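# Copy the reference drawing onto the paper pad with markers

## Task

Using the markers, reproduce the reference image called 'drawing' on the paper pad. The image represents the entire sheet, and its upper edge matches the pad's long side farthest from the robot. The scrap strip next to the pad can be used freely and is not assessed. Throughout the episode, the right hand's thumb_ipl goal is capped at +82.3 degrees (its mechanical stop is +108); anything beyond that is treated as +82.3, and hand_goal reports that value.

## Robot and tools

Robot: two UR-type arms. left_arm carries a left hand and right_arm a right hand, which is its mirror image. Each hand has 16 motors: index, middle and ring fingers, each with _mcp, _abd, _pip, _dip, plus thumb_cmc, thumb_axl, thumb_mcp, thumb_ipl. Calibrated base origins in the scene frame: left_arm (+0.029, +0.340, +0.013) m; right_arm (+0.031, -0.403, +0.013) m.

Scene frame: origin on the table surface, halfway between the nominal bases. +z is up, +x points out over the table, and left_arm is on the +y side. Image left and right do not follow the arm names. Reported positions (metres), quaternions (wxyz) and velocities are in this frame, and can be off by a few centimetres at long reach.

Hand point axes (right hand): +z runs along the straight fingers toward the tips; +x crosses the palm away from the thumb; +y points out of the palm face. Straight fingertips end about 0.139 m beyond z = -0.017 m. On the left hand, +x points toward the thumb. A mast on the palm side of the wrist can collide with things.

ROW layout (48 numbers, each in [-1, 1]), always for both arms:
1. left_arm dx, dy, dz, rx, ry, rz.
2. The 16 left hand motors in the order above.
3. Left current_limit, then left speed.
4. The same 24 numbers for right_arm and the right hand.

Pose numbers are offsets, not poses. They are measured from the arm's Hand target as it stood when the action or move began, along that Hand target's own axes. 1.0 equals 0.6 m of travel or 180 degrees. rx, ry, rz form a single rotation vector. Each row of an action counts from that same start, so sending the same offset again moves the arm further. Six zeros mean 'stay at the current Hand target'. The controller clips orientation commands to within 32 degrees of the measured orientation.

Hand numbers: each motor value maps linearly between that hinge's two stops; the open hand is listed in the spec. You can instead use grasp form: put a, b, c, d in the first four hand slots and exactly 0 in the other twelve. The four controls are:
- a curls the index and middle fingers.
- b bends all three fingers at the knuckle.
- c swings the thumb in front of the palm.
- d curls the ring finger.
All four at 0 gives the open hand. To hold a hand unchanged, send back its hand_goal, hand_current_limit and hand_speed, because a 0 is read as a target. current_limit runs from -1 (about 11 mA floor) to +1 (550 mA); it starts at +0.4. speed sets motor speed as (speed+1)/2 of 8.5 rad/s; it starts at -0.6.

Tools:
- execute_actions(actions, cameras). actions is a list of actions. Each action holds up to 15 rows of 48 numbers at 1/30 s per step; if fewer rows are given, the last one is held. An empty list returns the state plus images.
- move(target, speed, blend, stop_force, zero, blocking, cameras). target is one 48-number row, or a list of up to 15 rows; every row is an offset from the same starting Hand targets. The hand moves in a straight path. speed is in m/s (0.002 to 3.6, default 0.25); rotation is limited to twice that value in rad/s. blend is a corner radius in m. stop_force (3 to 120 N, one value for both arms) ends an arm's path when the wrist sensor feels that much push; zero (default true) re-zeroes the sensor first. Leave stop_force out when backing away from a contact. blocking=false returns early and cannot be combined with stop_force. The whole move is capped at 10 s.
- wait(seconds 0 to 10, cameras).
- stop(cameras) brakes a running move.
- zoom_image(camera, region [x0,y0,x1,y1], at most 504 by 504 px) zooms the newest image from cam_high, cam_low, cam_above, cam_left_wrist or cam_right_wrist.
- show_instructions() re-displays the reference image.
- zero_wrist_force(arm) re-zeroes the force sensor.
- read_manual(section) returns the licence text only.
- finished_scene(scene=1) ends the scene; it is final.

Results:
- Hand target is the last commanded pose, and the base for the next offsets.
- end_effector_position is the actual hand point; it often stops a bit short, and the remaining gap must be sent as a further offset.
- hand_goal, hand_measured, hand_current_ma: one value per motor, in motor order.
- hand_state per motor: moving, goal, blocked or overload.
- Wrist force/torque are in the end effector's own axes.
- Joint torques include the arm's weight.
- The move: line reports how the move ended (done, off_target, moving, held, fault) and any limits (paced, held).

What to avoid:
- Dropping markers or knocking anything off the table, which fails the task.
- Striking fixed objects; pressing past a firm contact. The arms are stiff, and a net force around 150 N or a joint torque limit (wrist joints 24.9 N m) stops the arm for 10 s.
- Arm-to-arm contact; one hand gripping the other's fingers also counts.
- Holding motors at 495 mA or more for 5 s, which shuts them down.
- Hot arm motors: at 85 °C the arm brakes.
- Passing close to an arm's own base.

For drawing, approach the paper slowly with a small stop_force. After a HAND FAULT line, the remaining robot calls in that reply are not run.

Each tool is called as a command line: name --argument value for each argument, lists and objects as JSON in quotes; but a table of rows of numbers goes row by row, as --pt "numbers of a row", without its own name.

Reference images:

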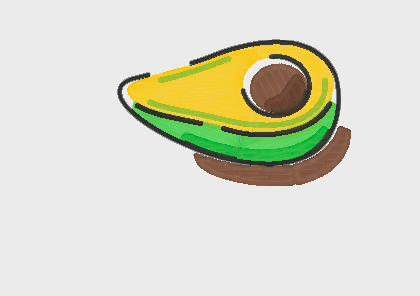

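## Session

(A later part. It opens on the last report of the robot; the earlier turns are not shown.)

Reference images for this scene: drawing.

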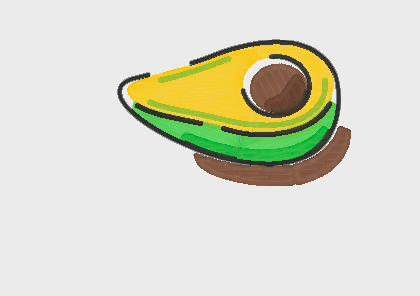

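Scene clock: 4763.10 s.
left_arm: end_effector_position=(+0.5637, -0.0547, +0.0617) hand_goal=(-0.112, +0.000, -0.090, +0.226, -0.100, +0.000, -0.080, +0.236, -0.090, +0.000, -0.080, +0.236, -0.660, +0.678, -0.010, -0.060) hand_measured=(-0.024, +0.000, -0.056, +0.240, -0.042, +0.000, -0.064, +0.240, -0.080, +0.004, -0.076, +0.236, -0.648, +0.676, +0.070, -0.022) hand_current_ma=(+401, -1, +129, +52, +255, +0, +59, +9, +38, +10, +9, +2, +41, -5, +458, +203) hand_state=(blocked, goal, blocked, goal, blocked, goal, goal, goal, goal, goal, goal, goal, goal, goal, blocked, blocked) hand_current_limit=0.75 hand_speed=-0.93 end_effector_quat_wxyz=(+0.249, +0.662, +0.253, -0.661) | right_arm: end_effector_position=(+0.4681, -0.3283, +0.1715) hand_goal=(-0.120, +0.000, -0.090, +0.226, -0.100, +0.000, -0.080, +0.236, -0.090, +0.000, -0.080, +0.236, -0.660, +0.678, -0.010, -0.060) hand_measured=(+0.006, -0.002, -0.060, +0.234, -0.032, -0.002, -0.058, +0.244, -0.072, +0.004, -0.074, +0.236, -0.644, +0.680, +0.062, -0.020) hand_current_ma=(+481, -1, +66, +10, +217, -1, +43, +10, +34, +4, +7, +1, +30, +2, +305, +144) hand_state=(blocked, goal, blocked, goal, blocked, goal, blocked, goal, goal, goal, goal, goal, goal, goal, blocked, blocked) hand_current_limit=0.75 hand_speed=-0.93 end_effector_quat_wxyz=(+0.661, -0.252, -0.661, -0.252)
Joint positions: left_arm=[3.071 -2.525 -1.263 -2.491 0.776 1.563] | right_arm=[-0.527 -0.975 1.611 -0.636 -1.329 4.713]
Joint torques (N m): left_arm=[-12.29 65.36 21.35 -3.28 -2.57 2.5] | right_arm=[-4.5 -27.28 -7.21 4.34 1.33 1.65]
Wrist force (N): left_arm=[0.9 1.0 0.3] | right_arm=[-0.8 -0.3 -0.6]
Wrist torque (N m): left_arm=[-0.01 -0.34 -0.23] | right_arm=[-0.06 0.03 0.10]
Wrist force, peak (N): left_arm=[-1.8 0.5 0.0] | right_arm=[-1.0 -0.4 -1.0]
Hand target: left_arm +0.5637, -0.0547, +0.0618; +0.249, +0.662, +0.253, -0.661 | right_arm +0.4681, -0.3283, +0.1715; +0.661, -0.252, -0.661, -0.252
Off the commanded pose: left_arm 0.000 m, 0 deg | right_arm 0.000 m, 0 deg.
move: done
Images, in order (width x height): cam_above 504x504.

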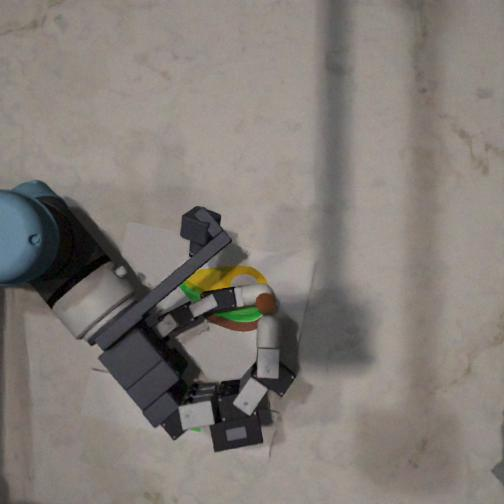

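move --target '[-0.1064,-0.3443,-0.3187,0,0,0,-0.112,0,-0.09,0.225,-0.1,0,-0.08,0.235,-0.09,0,-0.08,0.235,-0.66,0.677,-0.01,-0.06,0.75,-0.93,0,0,0,0,0,0,-0.12,0,-0.09,0.225,-0.1,0,-0.08,0.235,-0.09,0,-0.08,0.235,-0.66,0.677,-0.01,-0.06,0.75,-0.93]' --speed 0.3 --cameras '["cam_above"]'

zoom_image --camera "cam_above" --region '[160, 250, 290, 380]'

Scene clock: 4772.50 s.
left_arm: end_effector_position=(+0.5696, +0.2263, +0.1271) hand_goal=(-0.112, +0.000, -0.090, +0.226, -0.100, +0.000, -0.080, +0.236, -0.090, +0.000, -0.080, +0.236, -0.660, +0.678, -0.010, -0.060) hand_measured=(-0.024, +0.000, -0.056, +0.240, -0.042, +0.000, -0.064, +0.240, -0.080, +0.004, -0.076, +0.236, -0.648, +0.676, +0.070, -0.022) hand_current_ma=(+401, -1, +129, +52, +255, +0, +59, +9, +38, +10, +9, +2, +41, -5, +458, +203) hand_state=(blocked, goal, blocked, goal, blocked, goal, goal, goal, goal, goal, goal, goal, goal, goal, blocked, blocked) hand_current_limit=0.75 hand_speed=-0.93 end_effector_quat_wxyz=(+0.249, +0.662, +0.253, -0.661) | right_arm: end_effector_position=(+0.4681, -0.3283, +0.1715) hand_goal=(-0.120, +0.000, -0.090, +0.226, -0.100, +0.000, -0.080, +0.236, -0.090, +0.000, -0.080, +0.236, -0.660, +0.678, -0.010, -0.060) hand_measured=(+0.006, -0.002, -0.060, +0.234, -0.032, -0.002, -0.058, +0.244, -0.072, +0.004, -0.074, +0.236, -0.644, +0.680, +0.062, -0.020) hand_current_ma=(+481, -1, +66, +10, +217, -1, +43, +10, +34, +4, +7, +1, +30, +2, +305, +144) hand_state=(blocked, goal, blocked, goal, blocked, goal, blocked, goal, goal, goal, goal, goal, goal, goal, blocked, blocked) hand_current_limit=0.75 hand_speed=-0.93 end_effector_quat_wxyz=(+0.661, -0.252, -0.661, -0.252)
Joint positions: left_arm=[3.497 -2.412 -1.288 -2.58 1.202 1.565] | right_arm=[-0.527 -0.975 1.611 -0.636 -1.329 4.713]
Joint torques (N m): left_arm=[16.48 44.78 22.07 -3.8 2.31 2.74] | right_arm=[-4.8 -27.05 -6.9 4.33 1.35 1.64]
Wrist force (N): left_arm=[0.9 0.9 0.3] | right_arm=[-0.9 -0.3 -0.3]
Wrist torque (N m): left_arm=[0.00 -0.32 -0.28] | right_arm=[-0.08 0.03 0.09]
Wrist force, peak (N): left_arm=[1.1 2.4 1.2] | right_arm=[-1.2 -0.6 -0.5]
Hand target: left_arm +0.5696, +0.2264, +0.1271; +0.249, +0.662, +0.253, -0.661 | right_arm +0.4681, -0.3283, +0.1715; +0.661, -0.252, -0.661, -0.252
Off the commanded pose: left_arm 0.000 m, 0 deg | right_arm 0.000 m, 0 deg.
move: done
Images, in order (width x height): cam_above 504x504.

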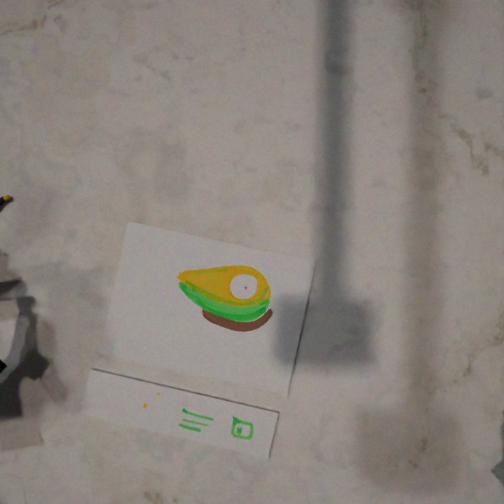

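Scaled by 3.877 from the camera's 504x504 image, which has a finer 720x720 frame.

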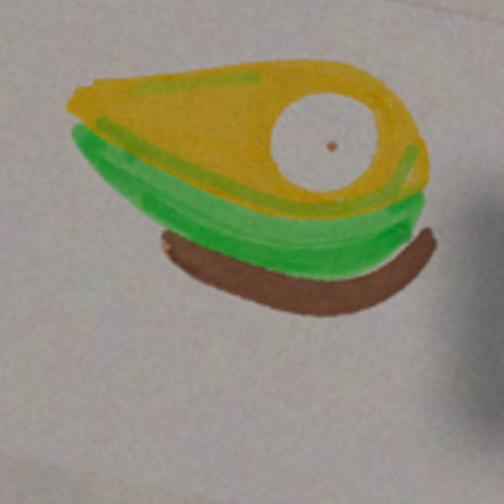

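zoom_image --camera "cam_above" --region '[225, 290, 285, 350]'

Scaled by 8.400 from the camera's 504x504 image, which has a finer 720x720 frame.

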